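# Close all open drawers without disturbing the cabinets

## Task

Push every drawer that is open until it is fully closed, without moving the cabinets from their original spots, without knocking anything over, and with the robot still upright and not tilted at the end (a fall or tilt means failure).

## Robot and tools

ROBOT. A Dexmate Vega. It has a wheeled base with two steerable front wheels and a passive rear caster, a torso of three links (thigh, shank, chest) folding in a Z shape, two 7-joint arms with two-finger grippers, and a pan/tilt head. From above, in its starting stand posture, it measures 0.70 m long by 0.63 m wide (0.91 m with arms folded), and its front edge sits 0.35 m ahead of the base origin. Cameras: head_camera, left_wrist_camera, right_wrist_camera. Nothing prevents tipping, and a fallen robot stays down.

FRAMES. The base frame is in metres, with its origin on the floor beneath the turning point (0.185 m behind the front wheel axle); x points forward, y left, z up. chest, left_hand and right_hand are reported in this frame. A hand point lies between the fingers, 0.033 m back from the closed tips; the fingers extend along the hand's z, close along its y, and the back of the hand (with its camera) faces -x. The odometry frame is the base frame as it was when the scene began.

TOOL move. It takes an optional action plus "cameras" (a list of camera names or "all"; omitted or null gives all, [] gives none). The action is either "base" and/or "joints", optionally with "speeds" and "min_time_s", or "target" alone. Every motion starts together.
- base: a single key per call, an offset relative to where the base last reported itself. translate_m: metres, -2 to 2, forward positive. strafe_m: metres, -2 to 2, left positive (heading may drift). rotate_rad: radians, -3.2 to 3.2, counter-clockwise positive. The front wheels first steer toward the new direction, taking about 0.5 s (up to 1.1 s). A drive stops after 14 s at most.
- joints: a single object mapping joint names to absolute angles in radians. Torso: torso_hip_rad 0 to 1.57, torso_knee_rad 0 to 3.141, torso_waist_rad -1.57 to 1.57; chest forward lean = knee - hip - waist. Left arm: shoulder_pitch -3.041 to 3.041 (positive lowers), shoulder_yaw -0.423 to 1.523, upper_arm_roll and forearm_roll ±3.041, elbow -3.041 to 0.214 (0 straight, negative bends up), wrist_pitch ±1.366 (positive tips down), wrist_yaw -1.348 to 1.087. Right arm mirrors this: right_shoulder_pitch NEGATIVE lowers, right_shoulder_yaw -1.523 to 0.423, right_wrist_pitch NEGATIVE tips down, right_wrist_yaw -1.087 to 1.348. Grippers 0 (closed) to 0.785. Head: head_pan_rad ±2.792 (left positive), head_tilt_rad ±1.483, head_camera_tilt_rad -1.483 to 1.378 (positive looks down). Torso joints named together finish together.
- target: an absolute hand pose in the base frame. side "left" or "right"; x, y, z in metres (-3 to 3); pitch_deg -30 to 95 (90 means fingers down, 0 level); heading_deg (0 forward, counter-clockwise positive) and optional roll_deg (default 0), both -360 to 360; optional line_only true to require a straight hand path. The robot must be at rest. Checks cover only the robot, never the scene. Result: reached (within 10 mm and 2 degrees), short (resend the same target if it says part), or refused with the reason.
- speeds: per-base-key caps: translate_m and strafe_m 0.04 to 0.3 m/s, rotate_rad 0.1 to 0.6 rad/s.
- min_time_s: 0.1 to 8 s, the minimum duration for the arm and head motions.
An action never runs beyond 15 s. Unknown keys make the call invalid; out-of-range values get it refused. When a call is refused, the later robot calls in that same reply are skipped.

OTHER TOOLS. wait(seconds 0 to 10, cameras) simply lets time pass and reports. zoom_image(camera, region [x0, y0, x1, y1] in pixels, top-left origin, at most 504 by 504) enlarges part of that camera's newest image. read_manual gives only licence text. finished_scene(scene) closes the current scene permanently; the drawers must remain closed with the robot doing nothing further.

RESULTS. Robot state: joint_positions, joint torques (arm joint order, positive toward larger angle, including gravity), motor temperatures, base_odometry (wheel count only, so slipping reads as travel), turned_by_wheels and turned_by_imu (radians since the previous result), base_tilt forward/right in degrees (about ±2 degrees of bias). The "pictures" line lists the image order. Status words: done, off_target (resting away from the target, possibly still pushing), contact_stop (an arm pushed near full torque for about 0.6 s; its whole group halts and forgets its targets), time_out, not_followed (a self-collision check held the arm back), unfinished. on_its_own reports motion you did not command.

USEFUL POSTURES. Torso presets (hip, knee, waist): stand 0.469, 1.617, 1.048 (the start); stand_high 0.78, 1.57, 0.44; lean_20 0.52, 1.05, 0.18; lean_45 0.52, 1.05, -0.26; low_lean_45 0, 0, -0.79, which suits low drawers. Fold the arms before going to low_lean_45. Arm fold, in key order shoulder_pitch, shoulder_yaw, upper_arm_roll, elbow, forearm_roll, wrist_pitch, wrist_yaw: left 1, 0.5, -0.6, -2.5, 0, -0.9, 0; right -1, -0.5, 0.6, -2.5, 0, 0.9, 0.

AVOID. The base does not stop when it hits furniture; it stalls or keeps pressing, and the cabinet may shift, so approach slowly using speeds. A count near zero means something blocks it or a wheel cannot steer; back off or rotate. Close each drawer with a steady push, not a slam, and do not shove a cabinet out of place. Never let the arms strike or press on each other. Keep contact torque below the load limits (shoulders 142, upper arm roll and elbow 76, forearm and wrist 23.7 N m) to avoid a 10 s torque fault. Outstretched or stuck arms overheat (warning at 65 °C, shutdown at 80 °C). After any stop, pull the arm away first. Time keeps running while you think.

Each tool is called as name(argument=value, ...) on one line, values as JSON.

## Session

move(joints={"head_camera_tilt_rad":0.4,"left_shoulder_pitch_rad":1,"left_shoulder_yaw_rad":0.5,"left_upper_arm_roll_rad":-0.6,"left_elbow_rad":-2.5,"left_forearm_roll_rad":0,"left_wrist_pitch_rad":-0.9,"left_wrist_yaw_rad":0}, cameras=["head_camera"])

move(joints={"head_pan_rad":1.3,"head_camera_tilt_rad":0.4}, cameras=["head_camera"])

move(joints={"head_pan_rad":2.6,"head_camera_tilt_rad":0.4}, cameras=["head_camera"])

move(joints={"head_pan_rad":-2.6,"head_camera_tilt_rad":0.4}, cameras=["head_camera"])

move(joints={"head_pan_rad":-1.3,"head_camera_tilt_rad":0.4}, cameras=["head_camera"])

Scene clock: 6.30 s.
Motor temperatures (°C): left_arm=[27 30 30 30 34 38 35] | right_arm=[29 28 29 31 34 35 35]
move: done
turned_by_wheels: +0.000
turned_by_imu: +0.001
joint_status: all done
pictures: head_camera
Images, in order (width x height): head_camera 896x560.

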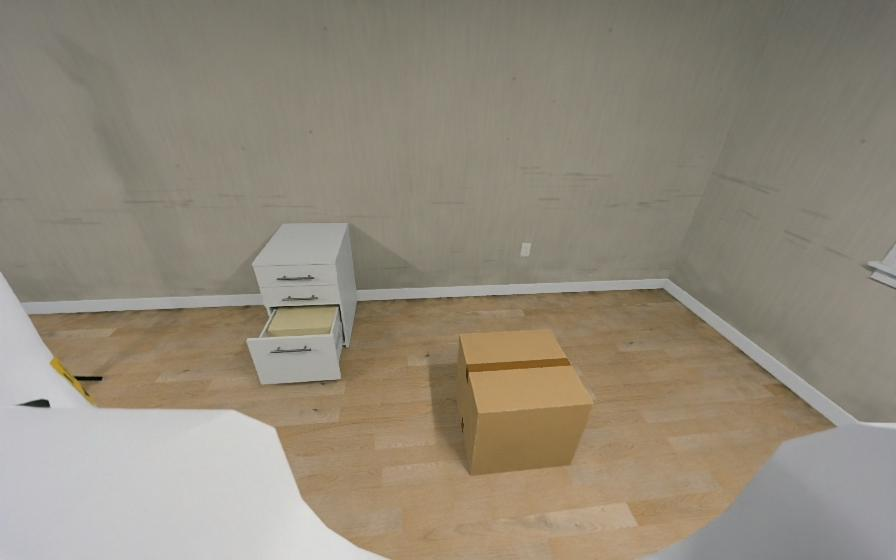

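Scene clock: 7.83 s.
move: done
turned_by_wheels: +0.000
turned_by_imu: +0.000
joint_status: all done
pictures: head_camera

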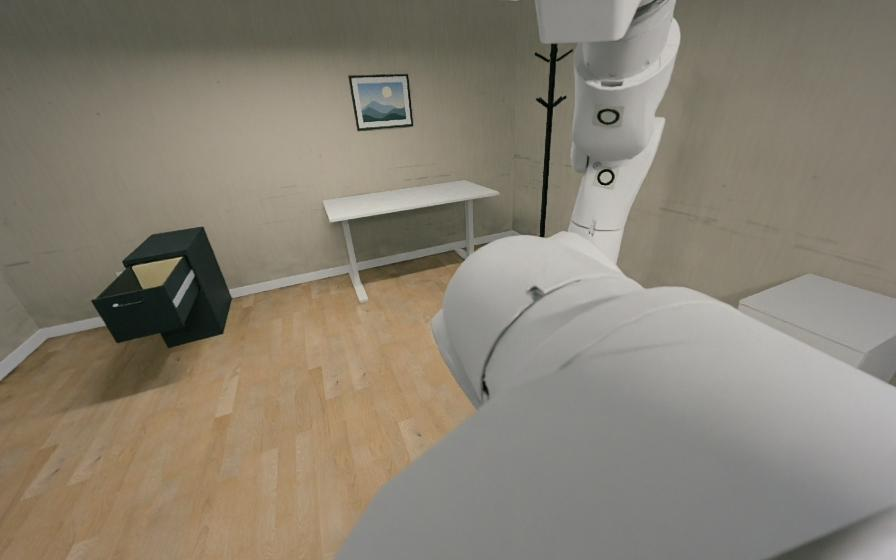

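Scene clock: 9.37 s.
move: done
turned_by_wheels: +0.000
turned_by_imu: +0.000
joint_status: all done
pictures: head_camera

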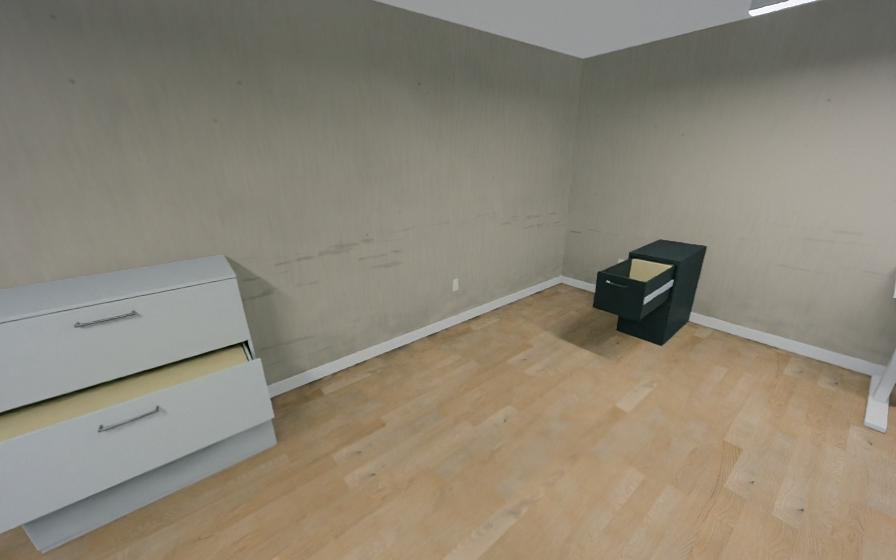

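Scene clock: 13.50 s.
move: done
turned_by_wheels: +0.000
turned_by_imu: +0.001
joint_status: all done
pictures: head_camera

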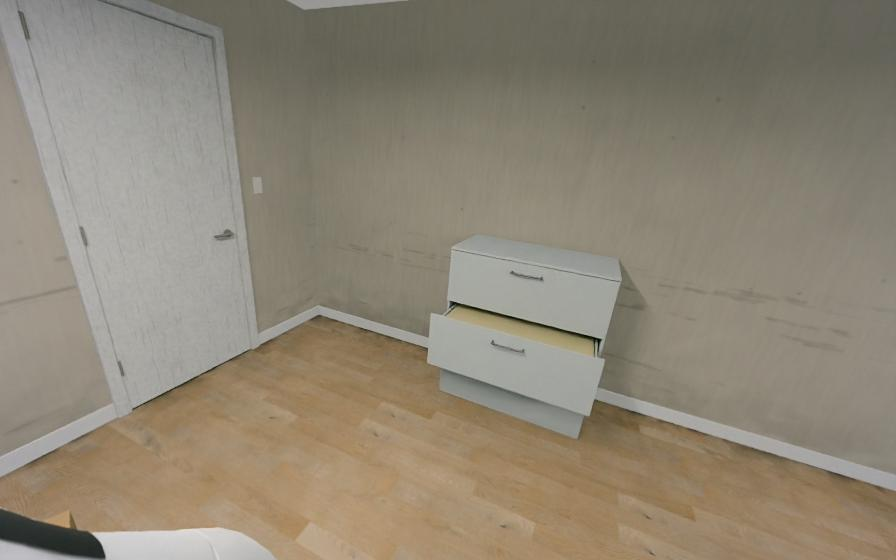

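Scene clock: 15.03 s.
Joint torques (N m): left_arm=[-11.62 5.57 -2.56 0.54 -0.43 1.24 0.6] | right_arm=[-2.94 0.54 -0.71 -4.35 -0.01 1.95 0.13]
move: done
base_odometry: x=+0.000 y=+0.000 heading=+0.000
turned_by_wheels: +0.000
turned_by_imu: +0.000
base_tilt: forward=+0.7 right=+0.0
joint_positions: torso_hip_rad=+0.469 torso_knee_rad=+1.617 torso_waist_rad=+1.048 left_shoulder_pitch_rad=+1.000 left_shoulder_yaw_rad=+0.500 left_upper_arm_roll_rad=-0.600 left_elbow_rad=-2.500 left_forearm_roll_rad=+0.000 left_wrist_pitch_rad=-0.900 left_wrist_yaw_rad=+0.000 left_gripper_rad=+0.005 right_shoulder_pitch_rad=-2.184 right_shoulder_yaw_rad=+0.007 right_upper_arm_roll_rad=+0.010 right_elbow_rad=-1.115 right_forearm_roll_rad=+0.008 right_wrist_pitch_rad=+0.481 right_wrist_yaw_rad=-0.008 right_gripper_rad=+0.005 head_pan_rad=-1.300 head_tilt_rad=+0.000 head_camera_tilt_rad=+0.400
joint_status: all done
chest: x=-0.0111 y=+0.0000 z=+1.4155 quat_wxyz=(+0.999, +0.000, +0.050, +0.000) (m; base frame)
left_hand: x=-0.0238 y=+0.1532 z=+1.7166 quat_wxyz=(+0.839, +0.205, -0.398, +0.310) pitch_deg=-36.8 heading_deg=-132.5 roll_deg=-6.9 back=down (m; base frame)
right_hand: x=+0.2143 y=-0.2374 z=+0.6092 quat_wxyz=(+0.427, +0.011, +0.904, -0.007) pitch_deg=+39.5 heading_deg=-1.6 roll_deg=-0.2 back=up (m; base frame)
pictures: head_camera

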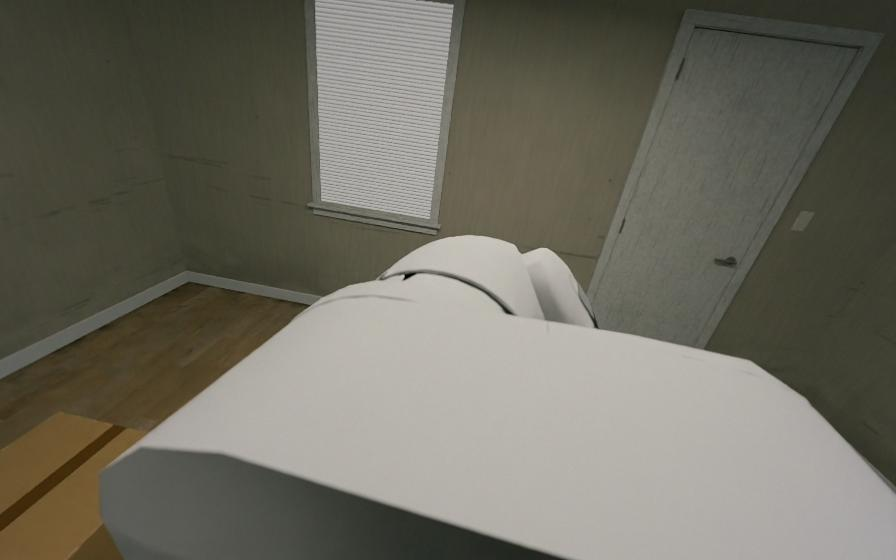

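move(base={"strafe_m":1.0}, joints={"head_pan_rad":0,"head_camera_tilt_rad":0,"right_shoulder_pitch_rad":-1.569,"right_shoulder_yaw_rad":-0.991,"right_upper_arm_roll_rad":-0.446,"right_elbow_rad":-2.411,"right_forearm_roll_rad":0.794,"right_wrist_pitch_rad":-0.106,"right_wrist_yaw_rad":-0.906}, cameras=[])

move(base={"rotate_rad":0.084}, joints={"torso_hip_rad":0,"torso_knee_rad":0.15,"torso_waist_rad":-0.55})

Scene clock: 36.77 s.
move: done
turned_by_wheels: +0.014
turned_by_imu: +0.007
base_status: done
joint_status: all done
pictures: none

Scene clock: 43.97 s.
Joint torques (N m): left_arm=[-7.26 6.4 -5.89 -4.61 -0.78 0.41 1.4] | right_arm=[8.07 -5.35 0.69 -11.29 -1.34 1.95 -0.12]
move: done
base_odometry: x=-0.010 y=+0.997 heading=+0.098
turned_by_wheels: +0.084
turned_by_imu: +0.083
base_tilt: forward=+0.6 right=-0.1
base_status: done
joint_positions: torso_hip_rad=+0.000 torso_knee_rad=+0.150 torso_waist_rad=-0.550 left_shoulder_pitch_rad=+1.000 left_shoulder_yaw_rad=+0.500 left_upper_arm_roll_rad=-0.600 left_elbow_rad=-2.500 left_forearm_roll_rad=+0.000 left_wrist_pitch_rad=-0.900 left_wrist_yaw_rad=+0.000 left_gripper_rad=+0.005 right_shoulder_pitch_rad=-1.569 right_shoulder_yaw_rad=-0.991 right_upper_arm_roll_rad=-0.446 right_elbow_rad=-2.411 right_forearm_roll_rad=+0.794 right_wrist_pitch_rad=-0.106 right_wrist_yaw_rad=-0.906 right_gripper_rad=+0.005 head_pan_rad=+0.000 head_tilt_rad=+0.000 head_camera_tilt_rad=+0.000
joint_status: all done
chest: x=+0.0147 y=+0.0000 z=+0.9211 quat_wxyz=(+0.939, +0.000, +0.343, +0.000) (m; base frame)
left_hand: x=+0.1742 y=+0.1532 z=+1.1768 quat_wxyz=(+0.919, +0.287, -0.133, +0.235) pitch_deg=-53.1 heading_deg=-100.4 roll_deg=-50.8 back=down (m; base frame)
right_hand: x=+0.3971 y=-0.2019 z=+0.3964 quat_wxyz=(+0.467, +0.001, +0.884, -0.001) pitch_deg=+34.4 heading_deg=-0.2 roll_deg=+0.0 back=up (m; base frame)
pictures: head_camera, left_wrist_camera, right_wrist_camera
Images, in order (width x height): head_camera 896x560, left_wrist_camera 672x420, right_wrist_camera 672x420.

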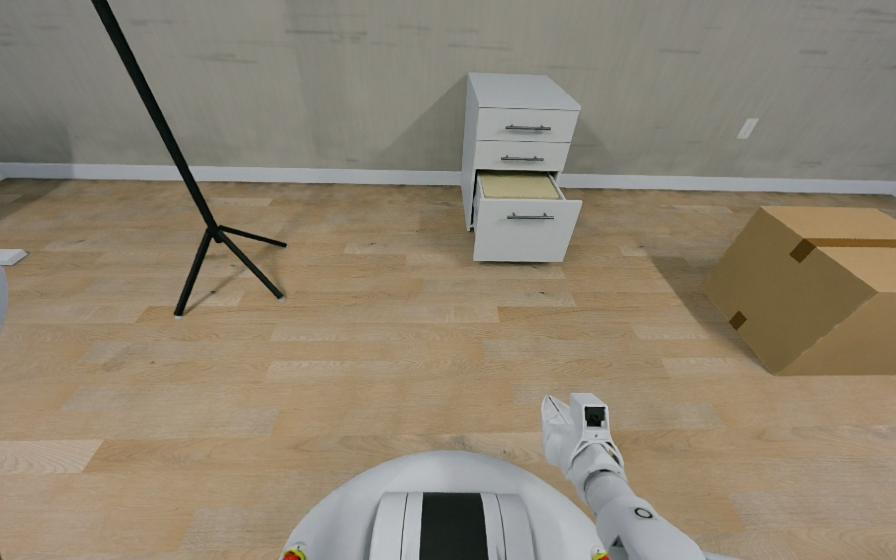

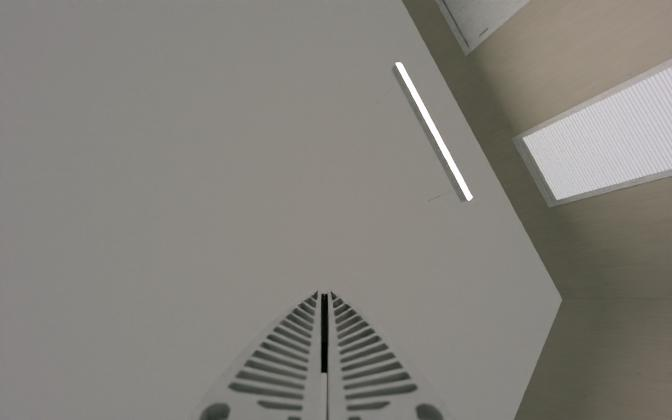

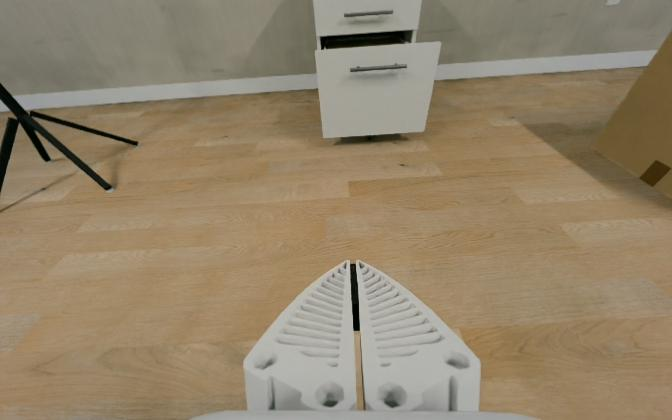

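move(base={"strafe_m":-0.11}, cameras=[])

move(target={"side":"right","x":0.65,"y":-0.18,"z":0.24,"pitch_deg":0,"heading_deg":0}, cameras=["head_camera","right_wrist_camera"])

move(base={"translate_m":0.4}, speeds={"translate_m":0.2}, cameras=["head_camera","right_wrist_camera"])

Scene clock: 53.90 s.
move: done
turned_by_wheels: -0.002
turned_by_imu: +0.000
base_status: done
pictures: none

Scene clock: 54.20 s.
Joint torques (N m): left_arm=[-6.64 7.05 -6.29 -4.13 -1.16 2.02 0.89] | right_arm=[8.63 -5.32 0.71 -11.19 -1.36 1.32 0.02]
move: refused
base_odometry: x=+0.001 y=+0.888 heading=+0.096
turned_by_wheels: +0.000
turned_by_imu: +0.000
base_tilt: forward=+0.7 right=-0.1
joint_positions: torso_hip_rad=+0.000 torso_knee_rad=+0.150 torso_waist_rad=-0.550 left_shoulder_pitch_rad=+1.000 left_shoulder_yaw_rad=+0.500 left_upper_arm_roll_rad=-0.600 left_elbow_rad=-2.500 left_forearm_roll_rad=+0.000 left_wrist_pitch_rad=-0.900 left_wrist_yaw_rad=+0.000 left_gripper_rad=+0.005 right_shoulder_pitch_rad=-1.569 right_shoulder_yaw_rad=-0.991 right_upper_arm_roll_rad=-0.446 right_elbow_rad=-2.411 right_forearm_roll_rad=+0.794 right_wrist_pitch_rad=-0.106 right_wrist_yaw_rad=-0.906 right_gripper_rad=+0.005 head_pan_rad=+0.000 head_tilt_rad=+0.000 head_camera_tilt_rad=+0.000
chest: x=+0.0147 y=+0.0000 z=+0.9210 quat_wxyz=(+0.939, +0.000, +0.343, +0.000) (m; base frame)
left_hand: x=+0.1742 y=+0.1532 z=+1.1768 quat_wxyz=(+0.919, +0.287, -0.133, +0.235) pitch_deg=-53.1 heading_deg=-100.4 roll_deg=-50.8 back=down (m; base frame)
right_hand: x=+0.3972 y=-0.2019 z=+0.3964 quat_wxyz=(+0.467, +0.001, +0.884, -0.001) pitch_deg=+34.4 heading_deg=-0.2 roll_deg=+0.0 back=up (m; base frame)
right_hand_status: refused: no posture of the arm gets there (out of reach): the closest leaves the hand 10.7 cm and 2 deg from the pose. Nothing moved.
pictures: head_camera, right_wrist_camera

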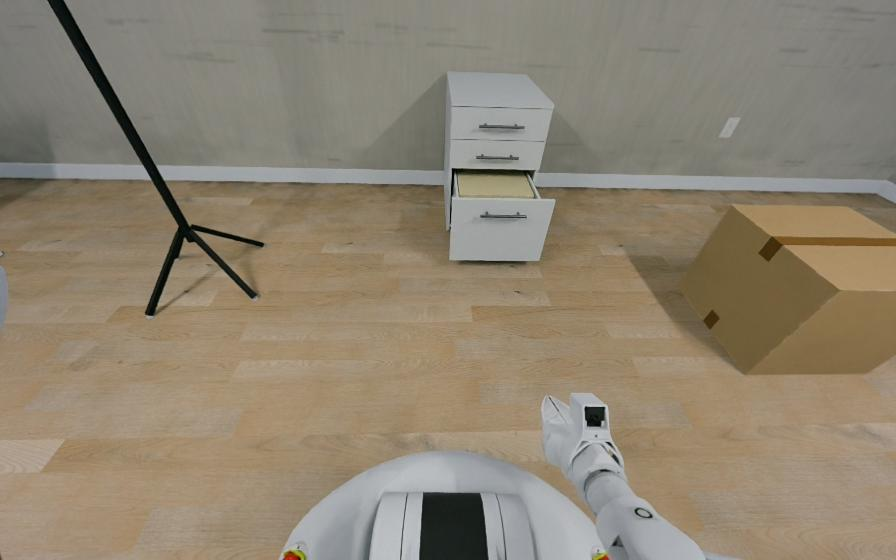

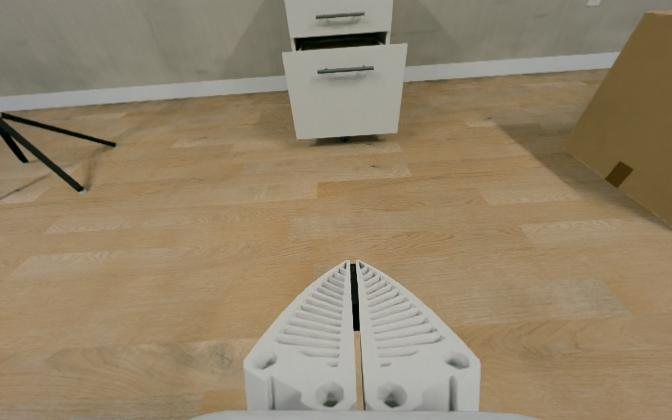

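not run: a stop came earlier in this reply.

move(joints={"torso_hip_rad":0,"torso_knee_rad":0.03,"torso_waist_rad":-0.77}, cameras=[])

move(target={"side":"right","x":0.7,"y":-0.18,"z":0.25,"pitch_deg":22,"heading_deg":0}, cameras=["head_camera","right_wrist_camera"])

Scene clock: 78.40 s.
Joint torques (N m): left_arm=[-5.57 8.26 -6.1 -3.7 -1.1 1.79 1.31] | right_arm=[-22.14 -3.47 -32.96 12.78 12.18 -9.63 7.39]
Motor temperatures (°C): left_arm=[27 30 30 30 34 38 35] | right_arm=[30 28 34 33 41 47 36]
move: done
TORQUE FAULT: right_wrist_pitch_rad reached its load limit. The right arm stopped for 10 seconds, dropped its targets and accepts commands again: back off and push less far. Before the stop ended, the hold on right_wrist_pitch_rad was turned back by 1.0 degrees, the way its load pushed it. The stop added 9.5 s to the call and to motion_time.
base_odometry: x=+0.001 y=+0.888 heading=+0.096
turned_by_wheels: +0.000
turned_by_imu: +0.002
base_tilt: forward=+0.7 right=-0.1
joint_positions: torso_hip_rad=+0.000 torso_knee_rad=+0.030 torso_waist_rad=-0.769 left_shoulder_pitch_rad=+1.000 left_shoulder_yaw_rad=+0.500 left_upper_arm_roll_rad=-0.600 left_elbow_rad=-2.500 left_forearm_roll_rad=+0.000 left_wrist_pitch_rad=-0.900 left_wrist_yaw_rad=+0.000 left_gripper_rad=+0.005 right_shoulder_pitch_rad=-1.566 right_shoulder_yaw_rad=-0.991 right_upper_arm_roll_rad=-0.440 right_elbow_rad=-2.415 right_forearm_roll_rad=+0.787 right_wrist_pitch_rad=-0.083 right_wrist_yaw_rad=-0.909 right_gripper_rad=+0.005 head_pan_rad=+0.000 head_tilt_rad=+0.000 head_camera_tilt_rad=+0.000
joint_status: all done
chest: x=+0.0347 y=+0.0000 z=+0.8477 quat_wxyz=(+0.921, +0.000, +0.389, +0.000) (m; base frame)
left_hand: x=+0.2187 y=+0.1532 z=+1.0865 quat_wxyz=(+0.924, +0.298, -0.087, +0.221) pitch_deg=-53.8 heading_deg=-92.8 roll_deg=-60.3 back=down (m; base frame)
right_hand: x=+0.3738 y=-0.2037 z=+0.2989 quat_wxyz=(+0.436, +0.009, +0.900, +0.000) pitch_deg=+38.3 heading_deg=-0.5 roll_deg=+0.6 back=up (m; base frame)
pictures: none
ARM HIT: the robot struck its own base or body hard.

not run: a stop came earlier in this reply.

move(joints={"torso_hip_rad":0,"torso_knee_rad":0.15,"torso_waist_rad":-0.55}, cameras=[])

move(target={"side":"right","x":0.68,"y":-0.18,"z":0.4,"pitch_deg":20,"heading_deg":0}, cameras=["head_camera"])

move(target={"side":"right","x":0.7,"y":-0.18,"z":0.26,"pitch_deg":25,"heading_deg":0}, cameras=["head_camera","right_wrist_camera"])

Scene clock: 85.00 s.
move: done
turned_by_wheels: +0.000
turned_by_imu: +0.001
joint_status: all done
pictures: none

Scene clock: 89.63 s.
move: done
turned_by_wheels: +0.000
turned_by_imu: +0.001
right_hand_status: reached (straight line, planned for 3.1 s): 2 mm and 0.1 deg off.
pictures: head_camera

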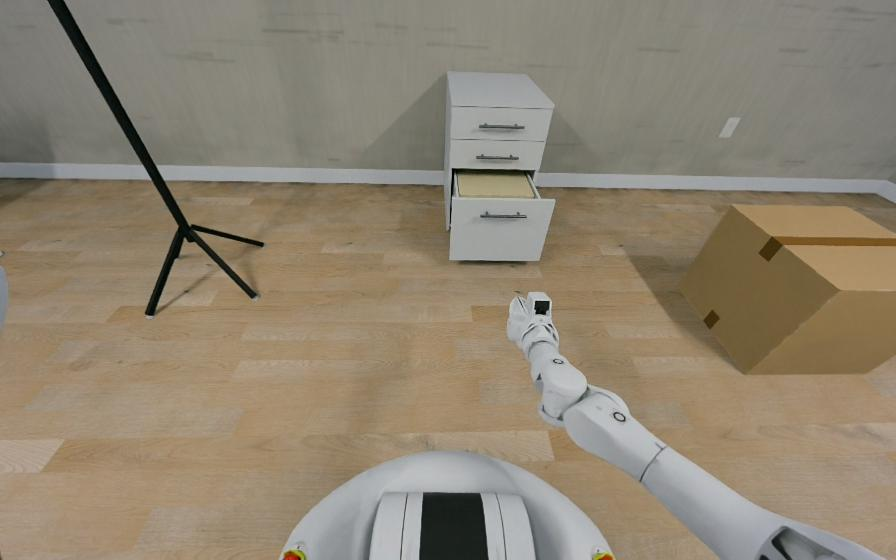

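Scene clock: 94.20 s.
Joint torques (N m): left_arm=[-6.64 7.5 -7.64 -3.27 -1 1.25 1.11] | right_arm=[18.19 1.56 -0.82 -5.27 -1.13 2.75 0.32]
move: done
base_odometry: x=+0.001 y=+0.888 heading=+0.096
turned_by_wheels: +0.000
turned_by_imu: +0.001
base_tilt: forward=+0.7 right=-0.1
joint_positions: torso_hip_rad=+0.000 torso_knee_rad=+0.150 torso_waist_rad=-0.550 left_shoulder_pitch_rad=+1.000 left_shoulder_yaw_rad=+0.500 left_upper_arm_roll_rad=-0.600 left_elbow_rad=-2.500 left_forearm_roll_rad=+0.000 left_wrist_pitch_rad=-0.900 left_wrist_yaw_rad=+0.000 left_gripper_rad=+0.005 right_shoulder_pitch_rad=-0.598 right_shoulder_yaw_rad=-0.237 right_upper_arm_roll_rad=-0.720 right_elbow_rad=-0.802 right_forearm_roll_rad=+0.620 right_wrist_pitch_rad=+0.248 right_wrist_yaw_rad=-0.313 right_gripper_rad=+0.005 head_pan_rad=+0.000 head_tilt_rad=+0.000 head_camera_tilt_rad=+0.000
chest: x=+0.0147 y=+0.0000 z=+0.9210 quat_wxyz=(+0.939, +0.000, +0.343, +0.000) (m; base frame)
left_hand: x=+0.1742 y=+0.1532 z=+1.1767 quat_wxyz=(+0.919, +0.287, -0.133, +0.235) pitch_deg=-53.1 heading_deg=-100.4 roll_deg=-50.8 back=down (m; base frame)
right_hand: x=+0.6997 y=-0.1803 z=+0.2602 quat_wxyz=(+0.537, +0.000, +0.843, +0.000) pitch_deg=+25.0 heading_deg=+0.0 roll_deg=+0.0 back=up (m; base frame)
right_hand_status: reached (straight line, planned for 3.0 s): 1 mm and 0.0 deg off.
pictures: head_camera, right_wrist_camera

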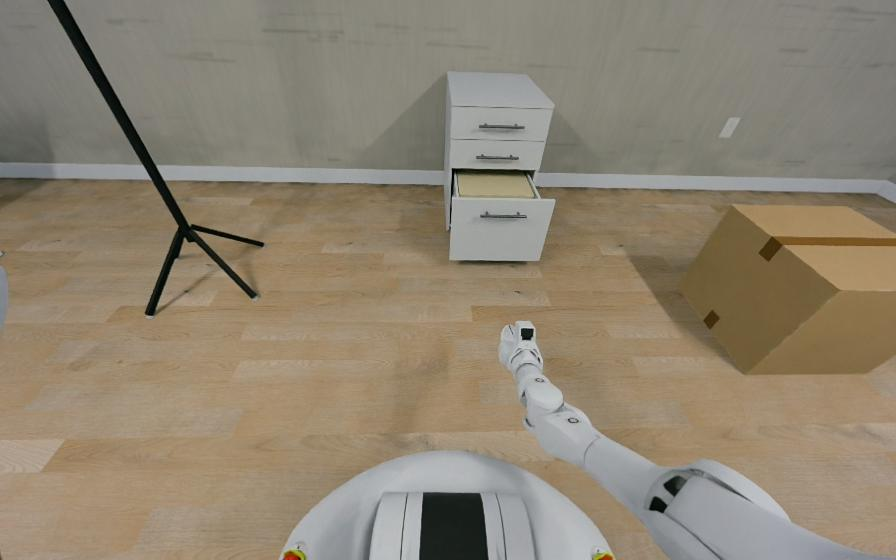

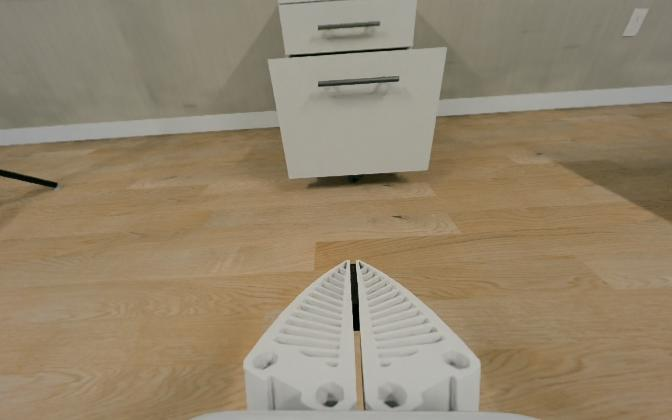

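move(base={"translate_m":0.48}, speeds={"translate_m":0.2}, cameras=["head_camera","right_wrist_camera"])

Scene clock: 102.43 s.
Joint torques (N m): left_arm=[-7.5 7.55 -7.58 -4.89 -0.65 1.84 0.93] | right_arm=[18.55 1.59 -0.66 -4.74 -1.06 2.47 0.29]
Motor temperatures (°C): left_arm=[27 30 30 30 34 38 35] | right_arm=[31 28 32 32 38 42 36]
move: done
base_odometry: x=+0.479 y=+0.936 heading=+0.096
turned_by_wheels: +0.000
turned_by_imu: +0.001
base_tilt: forward=+0.6 right=-0.1
base_status: done
joint_positions: torso_hip_rad=+0.000 torso_knee_rad=+0.150 torso_waist_rad=-0.550 left_shoulder_pitch_rad=+1.000 left_shoulder_yaw_rad=+0.500 left_upper_arm_roll_rad=-0.600 left_elbow_rad=-2.500 left_forearm_roll_rad=+0.000 left_wrist_pitch_rad=-0.900 left_wrist_yaw_rad=+0.000 left_gripper_rad=+0.005 right_shoulder_pitch_rad=-0.596 right_shoulder_yaw_rad=-0.234 right_upper_arm_roll_rad=-0.721 right_elbow_rad=-0.796 right_forearm_roll_rad=+0.620 right_wrist_pitch_rad=+0.251 right_wrist_yaw_rad=-0.311 right_gripper_rad=+0.005 head_pan_rad=+0.000 head_tilt_rad=+0.000 head_camera_tilt_rad=+0.000
chest: x=+0.0147 y=+0.0000 z=+0.9210 quat_wxyz=(+0.939, +0.000, +0.343, +0.000) (m; base frame)
left_hand: x=+0.1743 y=+0.1532 z=+1.1767 quat_wxyz=(+0.919, +0.287, -0.133, +0.235) pitch_deg=-53.1 heading_deg=-100.4 roll_deg=-50.8 back=down (m; base frame)
right_hand: x=+0.6997 y=-0.1802 z=+0.2596 quat_wxyz=(+0.537, +0.000, +0.844, +0.000) pitch_deg=+25.0 heading_deg=+0.0 roll_deg=+0.0 back=up (m; base frame)
pictures: head_camera, right_wrist_camera

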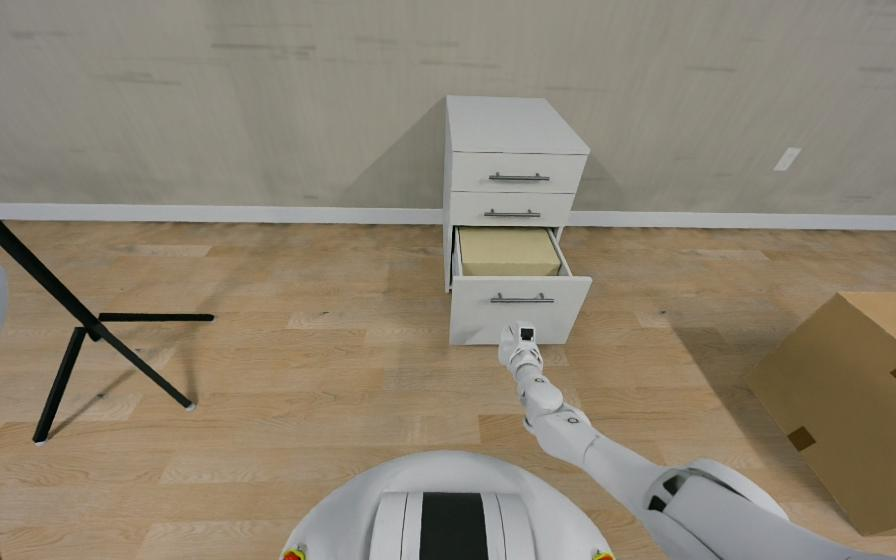

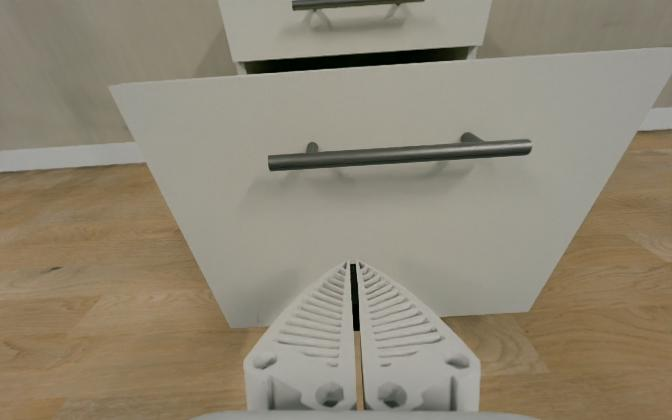

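move(base={"translate_m":0.25}, speeds={"translate_m":0.1}, cameras=["head_camera","right_wrist_camera"])

Scene clock: 110.53 s.
Joint torques (N m): left_arm=[-6.15 5.85 -6.35 -3.2 -0.52 1.63 1] | right_arm=[19.21 0.62 4.19 -8 -1.01 2.67 -0.28]
move: done
base_odometry: x=+0.727 y=+0.961 heading=+0.097
turned_by_wheels: +0.000
turned_by_imu: +0.002
base_tilt: forward=+0.7 right=-0.1
base_status: done
joint_positions: torso_hip_rad=+0.000 torso_knee_rad=+0.150 torso_waist_rad=-0.550 left_shoulder_pitch_rad=+1.000 left_shoulder_yaw_rad=+0.500 left_upper_arm_roll_rad=-0.600 left_elbow_rad=-2.500 left_forearm_roll_rad=+0.000 left_wrist_pitch_rad=-0.900 left_wrist_yaw_rad=+0.000 left_gripper_rad=+0.005 right_shoulder_pitch_rad=-0.596 right_shoulder_yaw_rad=-0.234 right_upper_arm_roll_rad=-0.721 right_elbow_rad=-0.795 right_forearm_roll_rad=+0.620 right_wrist_pitch_rad=+0.251 right_wrist_yaw_rad=-0.311 right_gripper_rad=+0.005 head_pan_rad=+0.000 head_tilt_rad=+0.000 head_camera_tilt_rad=+0.000
chest: x=+0.0147 y=+0.0000 z=+0.9210 quat_wxyz=(+0.939, +0.000, +0.343, +0.000) (m; base frame)
left_hand: x=+0.1743 y=+0.1532 z=+1.1767 quat_wxyz=(+0.919, +0.287, -0.133, +0.235) pitch_deg=-53.1 heading_deg=-100.4 roll_deg=-50.8 back=down (m; base frame)
right_hand: x=+0.6995 y=-0.1800 z=+0.2594 quat_wxyz=(+0.537, +0.000, +0.844, +0.000) pitch_deg=+25.1 heading_deg=+0.0 roll_deg=+0.0 back=up (m; base frame)
pictures: head_camera, right_wrist_camera

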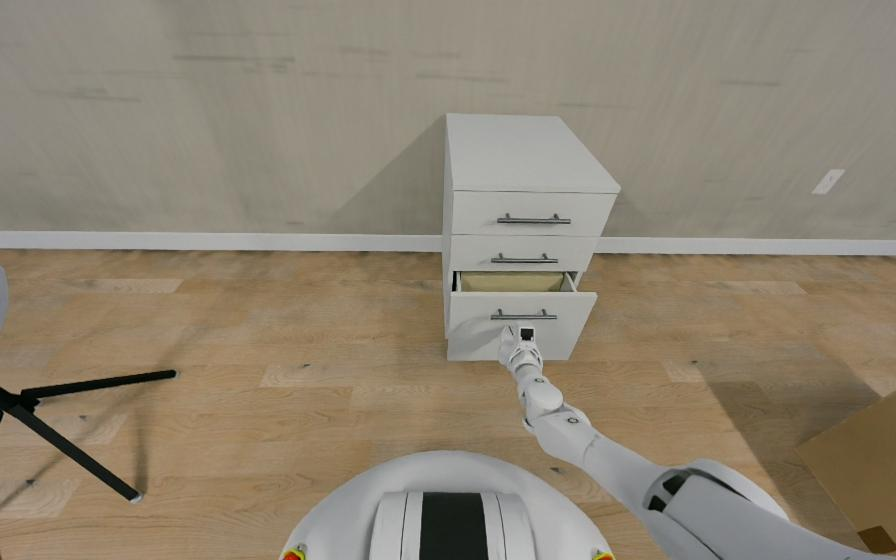

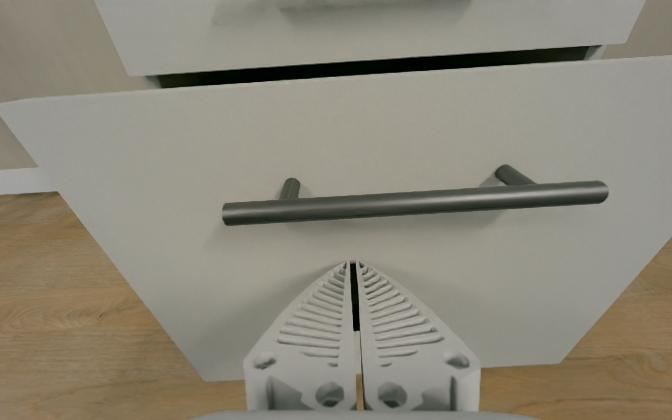

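move(base={"translate_m":0.13}, speeds={"translate_m":0.09}, cameras=["head_camera","right_wrist_camera"])

Scene clock: 115.03 s.
Joint torques (N m): left_arm=[-6.42 6.12 -6.58 -3.71 -1.26 1.89 0.54] | right_arm=[27.35 -2 8.57 -10.62 -1.2 4.62 -0.3]
move: done
base_odometry: x=+0.857 y=+0.974 heading=+0.097
turned_by_wheels: +0.000
turned_by_imu: +0.001
base_tilt: forward=+0.7 right=-0.1
base_status: done
joint_positions: torso_hip_rad=+0.000 torso_knee_rad=+0.150 torso_waist_rad=-0.550 left_shoulder_pitch_rad=+1.000 left_shoulder_yaw_rad=+0.500 left_upper_arm_roll_rad=-0.600 left_elbow_rad=-2.500 left_forearm_roll_rad=+0.000 left_wrist_pitch_rad=-0.900 left_wrist_yaw_rad=+0.000 left_gripper_rad=+0.005 right_shoulder_pitch_rad=-0.597 right_shoulder_yaw_rad=-0.234 right_upper_arm_roll_rad=-0.721 right_elbow_rad=-0.795 right_forearm_roll_rad=+0.620 right_wrist_pitch_rad=+0.250 right_wrist_yaw_rad=-0.311 right_gripper_rad=+0.005 head_pan_rad=+0.000 head_tilt_rad=+0.000 head_camera_tilt_rad=+0.000
chest: x=+0.0147 y=+0.0000 z=+0.9210 quat_wxyz=(+0.939, +0.000, +0.343, +0.000) (m; base frame)
left_hand: x=+0.1743 y=+0.1532 z=+1.1767 quat_wxyz=(+0.919, +0.287, -0.133, +0.235) pitch_deg=-53.1 heading_deg=-100.4 roll_deg=-50.8 back=down (m; base frame)
right_hand: x=+0.6990 y=-0.1798 z=+0.2586 quat_wxyz=(+0.536, +0.000, +0.844, +0.000) pitch_deg=+25.2 heading_deg=+0.0 roll_deg=+0.0 back=up (m; base frame)
pictures: head_camera, right_wrist_camera

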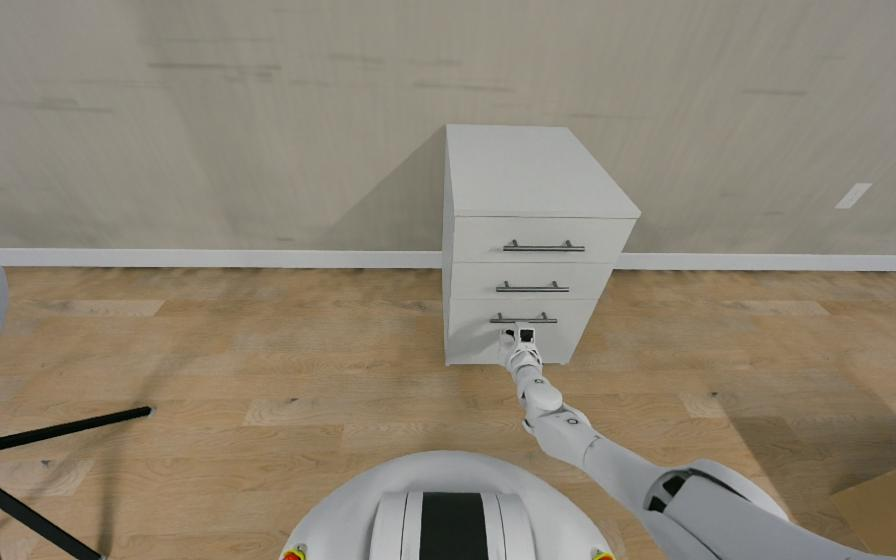

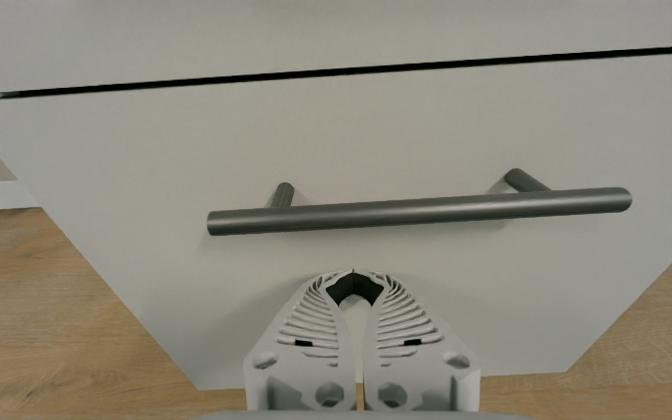

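move(base={"translate_m":0.015}, speeds={"translate_m":0.06}, cameras=["right_wrist_camera"])

move(base={"translate_m":-0.4}, cameras=["head_camera","right_wrist_camera"])

move(base={"translate_m":-1.6}, joints={"head_camera_tilt_rad":-0.4}, cameras=["head_camera"])

move(base={"rotate_rad":1.57}, cameras=["head_camera"])

Scene clock: 139.67 s.
move: done
turned_by_wheels: +0.000
turned_by_imu: +0.000
base_status: done
pictures: right_wrist_camera

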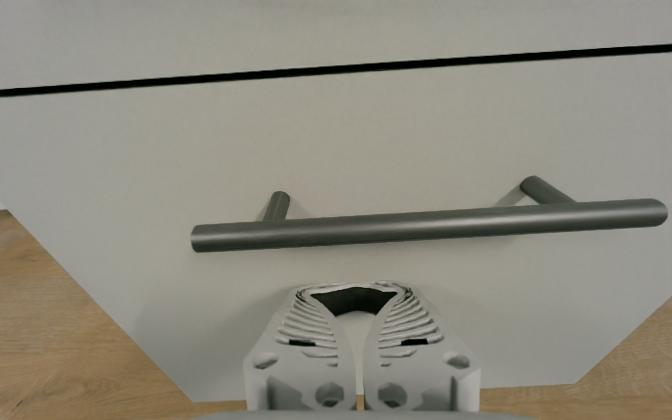

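Scene clock: 142.57 s.
move: done
turned_by_wheels: -0.001
turned_by_imu: -0.001
base_status: done
pictures: head_camera, right_wrist_camera

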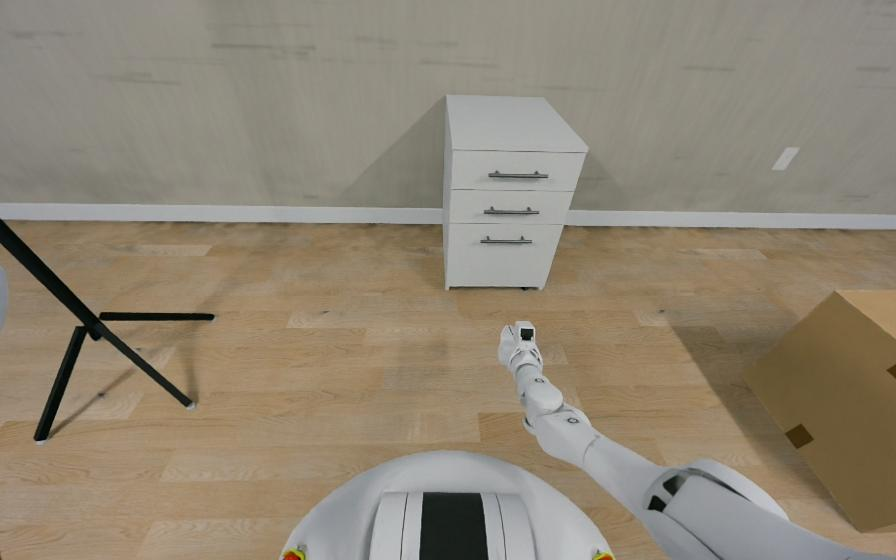

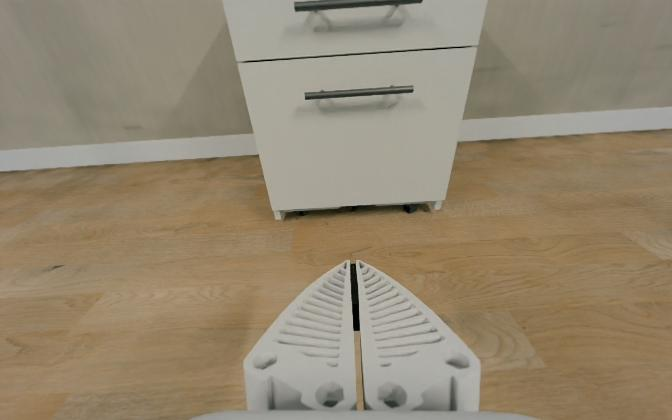

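Scene clock: 149.47 s.
move: done
turned_by_wheels: -0.001
turned_by_imu: -0.002
base_status: done
joint_status: all done
pictures: head_camera

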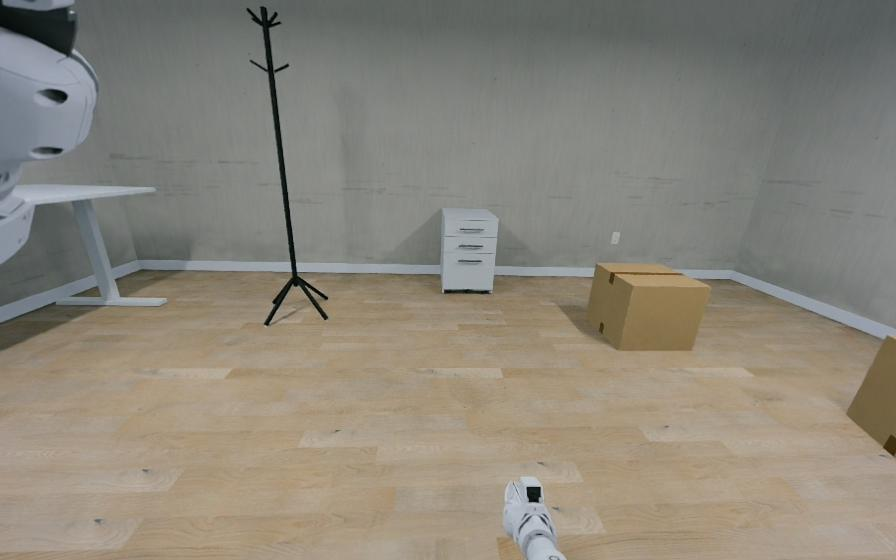

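Scene clock: 153.67 s.
Joint torques (N m): left_arm=[-7.69 7.94 -7.34 -2.78 -0.47 1.84 0.94] | right_arm=[18.05 0.4 6.25 -9.33 -1.08 2.47 0.09]
move: done
base_odometry: x=-1.119 y=+0.778 heading=+1.667
turned_by_wheels: +1.572
turned_by_imu: +1.540
base_tilt: forward=+0.7 right=+0.0
base_status: done
joint_positions: torso_hip_rad=+0.000 torso_knee_rad=+0.150 torso_waist_rad=-0.550 left_shoulder_pitch_rad=+1.000 left_shoulder_yaw_rad=+0.500 left_upper_arm_roll_rad=-0.600 left_elbow_rad=-2.500 left_forearm_roll_rad=+0.000 left_wrist_pitch_rad=-0.900 left_wrist_yaw_rad=+0.000 left_gripper_rad=+0.005 right_shoulder_pitch_rad=-0.596 right_shoulder_yaw_rad=-0.234 right_upper_arm_roll_rad=-0.721 right_elbow_rad=-0.795 right_forearm_roll_rad=+0.620 right_wrist_pitch_rad=+0.251 right_wrist_yaw_rad=-0.311 right_gripper_rad=+0.005 head_pan_rad=+0.000 head_tilt_rad=+0.000 head_camera_tilt_rad=-0.400
chest: x=+0.0147 y=+0.0000 z=+0.9210 quat_wxyz=(+0.939, +0.000, +0.343, +0.000) (m; base frame)
left_hand: x=+0.1744 y=+0.1532 z=+1.1767 quat_wxyz=(+0.919, +0.287, -0.133, +0.235) pitch_deg=-53.1 heading_deg=-100.4 roll_deg=-50.9 back=down (m; base frame)
right_hand: x=+0.6995 y=-0.1799 z=+0.2593 quat_wxyz=(+0.537, +0.000, +0.844, +0.000) pitch_deg=+25.1 heading_deg=+0.0 roll_deg=+0.0 back=up (m; base frame)
pictures: head_camera

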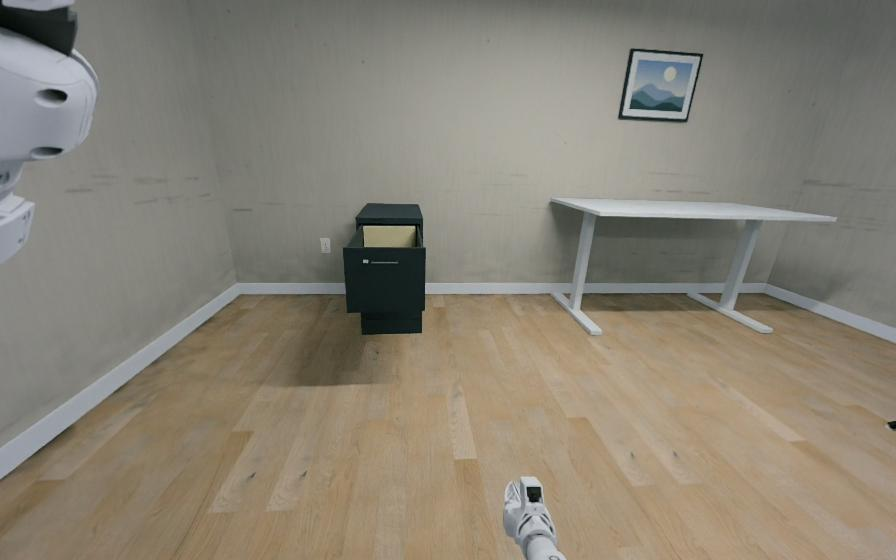

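move(base={"strafe_m":0.59}, joints={"head_camera_tilt_rad":0}, cameras=[])

move(target={"side":"right","x":0.66,"y":-0.18,"z":0.57,"pitch_deg":0,"heading_deg":0}, cameras=[])

move(base={"translate_m":0.6}, cameras=["head_camera","right_wrist_camera"])

Scene clock: 165.60 s.
move: done
turned_by_wheels: +0.008
turned_by_imu: +0.005
base_status: done
joint_status: all done
pictures: none

Scene clock: 171.00 s.
Motor temperatures (°C): left_arm=[27 30 30 30 34 38 35] | right_arm=[33 28 30 32 34 37 35]
move: done
turned_by_wheels: +0.000
turned_by_imu: +0.001
right_hand_status: reached (straight line, planned for 3.8 s): 3 mm and 0.2 deg off.
pictures: none

Scene clock: 175.07 s.
Joint torques (N m): left_arm=[-7.57 6.93 -3.66 -4.5 -0.75 1.14 0.88] | right_arm=[3.11 -4.77 10.31 -11.62 -1.96 1.6 -0.13]
move: done
base_odometry: x=-1.768 y=+1.313 heading=+1.675
turned_by_wheels: -0.001
turned_by_imu: +0.000
base_tilt: forward=+0.7 right=-0.1
base_status: done
joint_positions: torso_hip_rad=+0.000 torso_knee_rad=+0.150 torso_waist_rad=-0.550 left_shoulder_pitch_rad=+1.000 left_shoulder_yaw_rad=+0.500 left_upper_arm_roll_rad=-0.600 left_elbow_rad=-2.500 left_forearm_roll_rad=+0.000 left_wrist_pitch_rad=-0.900 left_wrist_yaw_rad=+0.000 left_gripper_rad=+0.005 right_shoulder_pitch_rad=-0.936 right_shoulder_yaw_rad=-0.665 right_upper_arm_roll_rad=-0.610 right_elbow_rad=-1.906 right_forearm_roll_rad=+0.491 right_wrist_pitch_rad=+0.125 right_wrist_yaw_rad=-0.686 right_gripper_rad=+0.005 head_pan_rad=+0.000 head_tilt_rad=+0.000 head_camera_tilt_rad=+0.000
chest: x=+0.0147 y=+0.0000 z=+0.9210 quat_wxyz=(+0.939, +0.000, +0.343, +0.000) (m; base frame)
left_hand: x=+0.1744 y=+0.1532 z=+1.1767 quat_wxyz=(+0.919, +0.287, -0.133, +0.235) pitch_deg=-53.1 heading_deg=-100.4 roll_deg=-50.9 back=down (m; base frame)
right_hand: x=+0.6600 y=-0.1799 z=+0.5697 quat_wxyz=(+0.707, +0.000, +0.707, +0.000) pitch_deg=+0.0 heading_deg=+0.0 roll_deg=+0.0 back=up (m; base frame)
pictures: head_camera, right_wrist_camera

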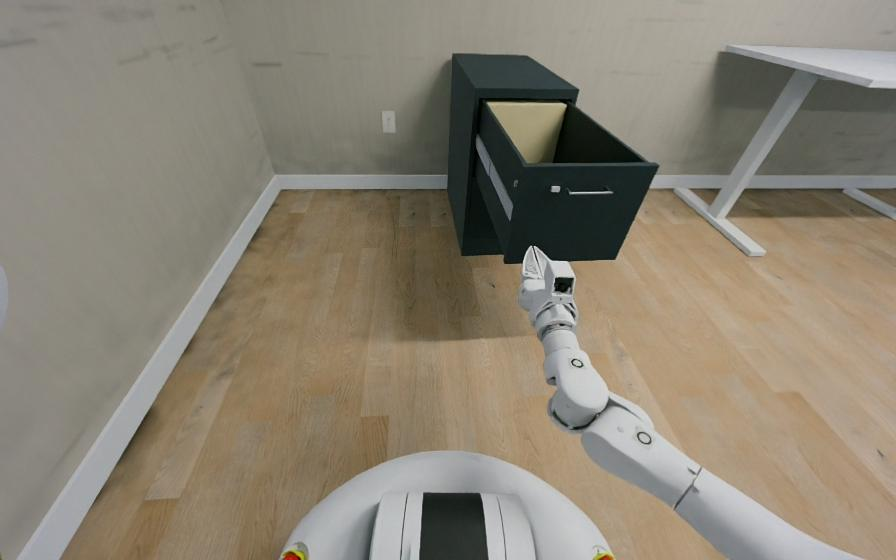

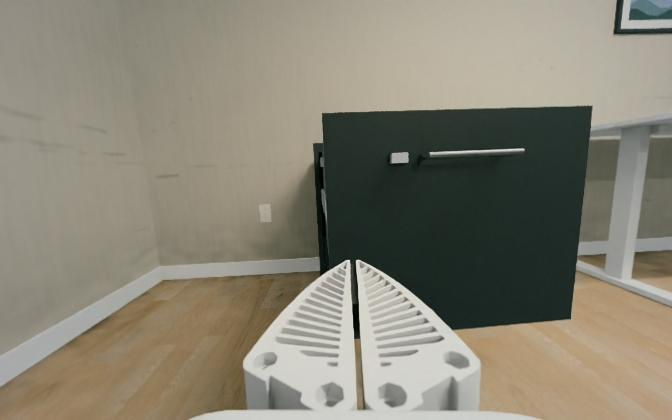

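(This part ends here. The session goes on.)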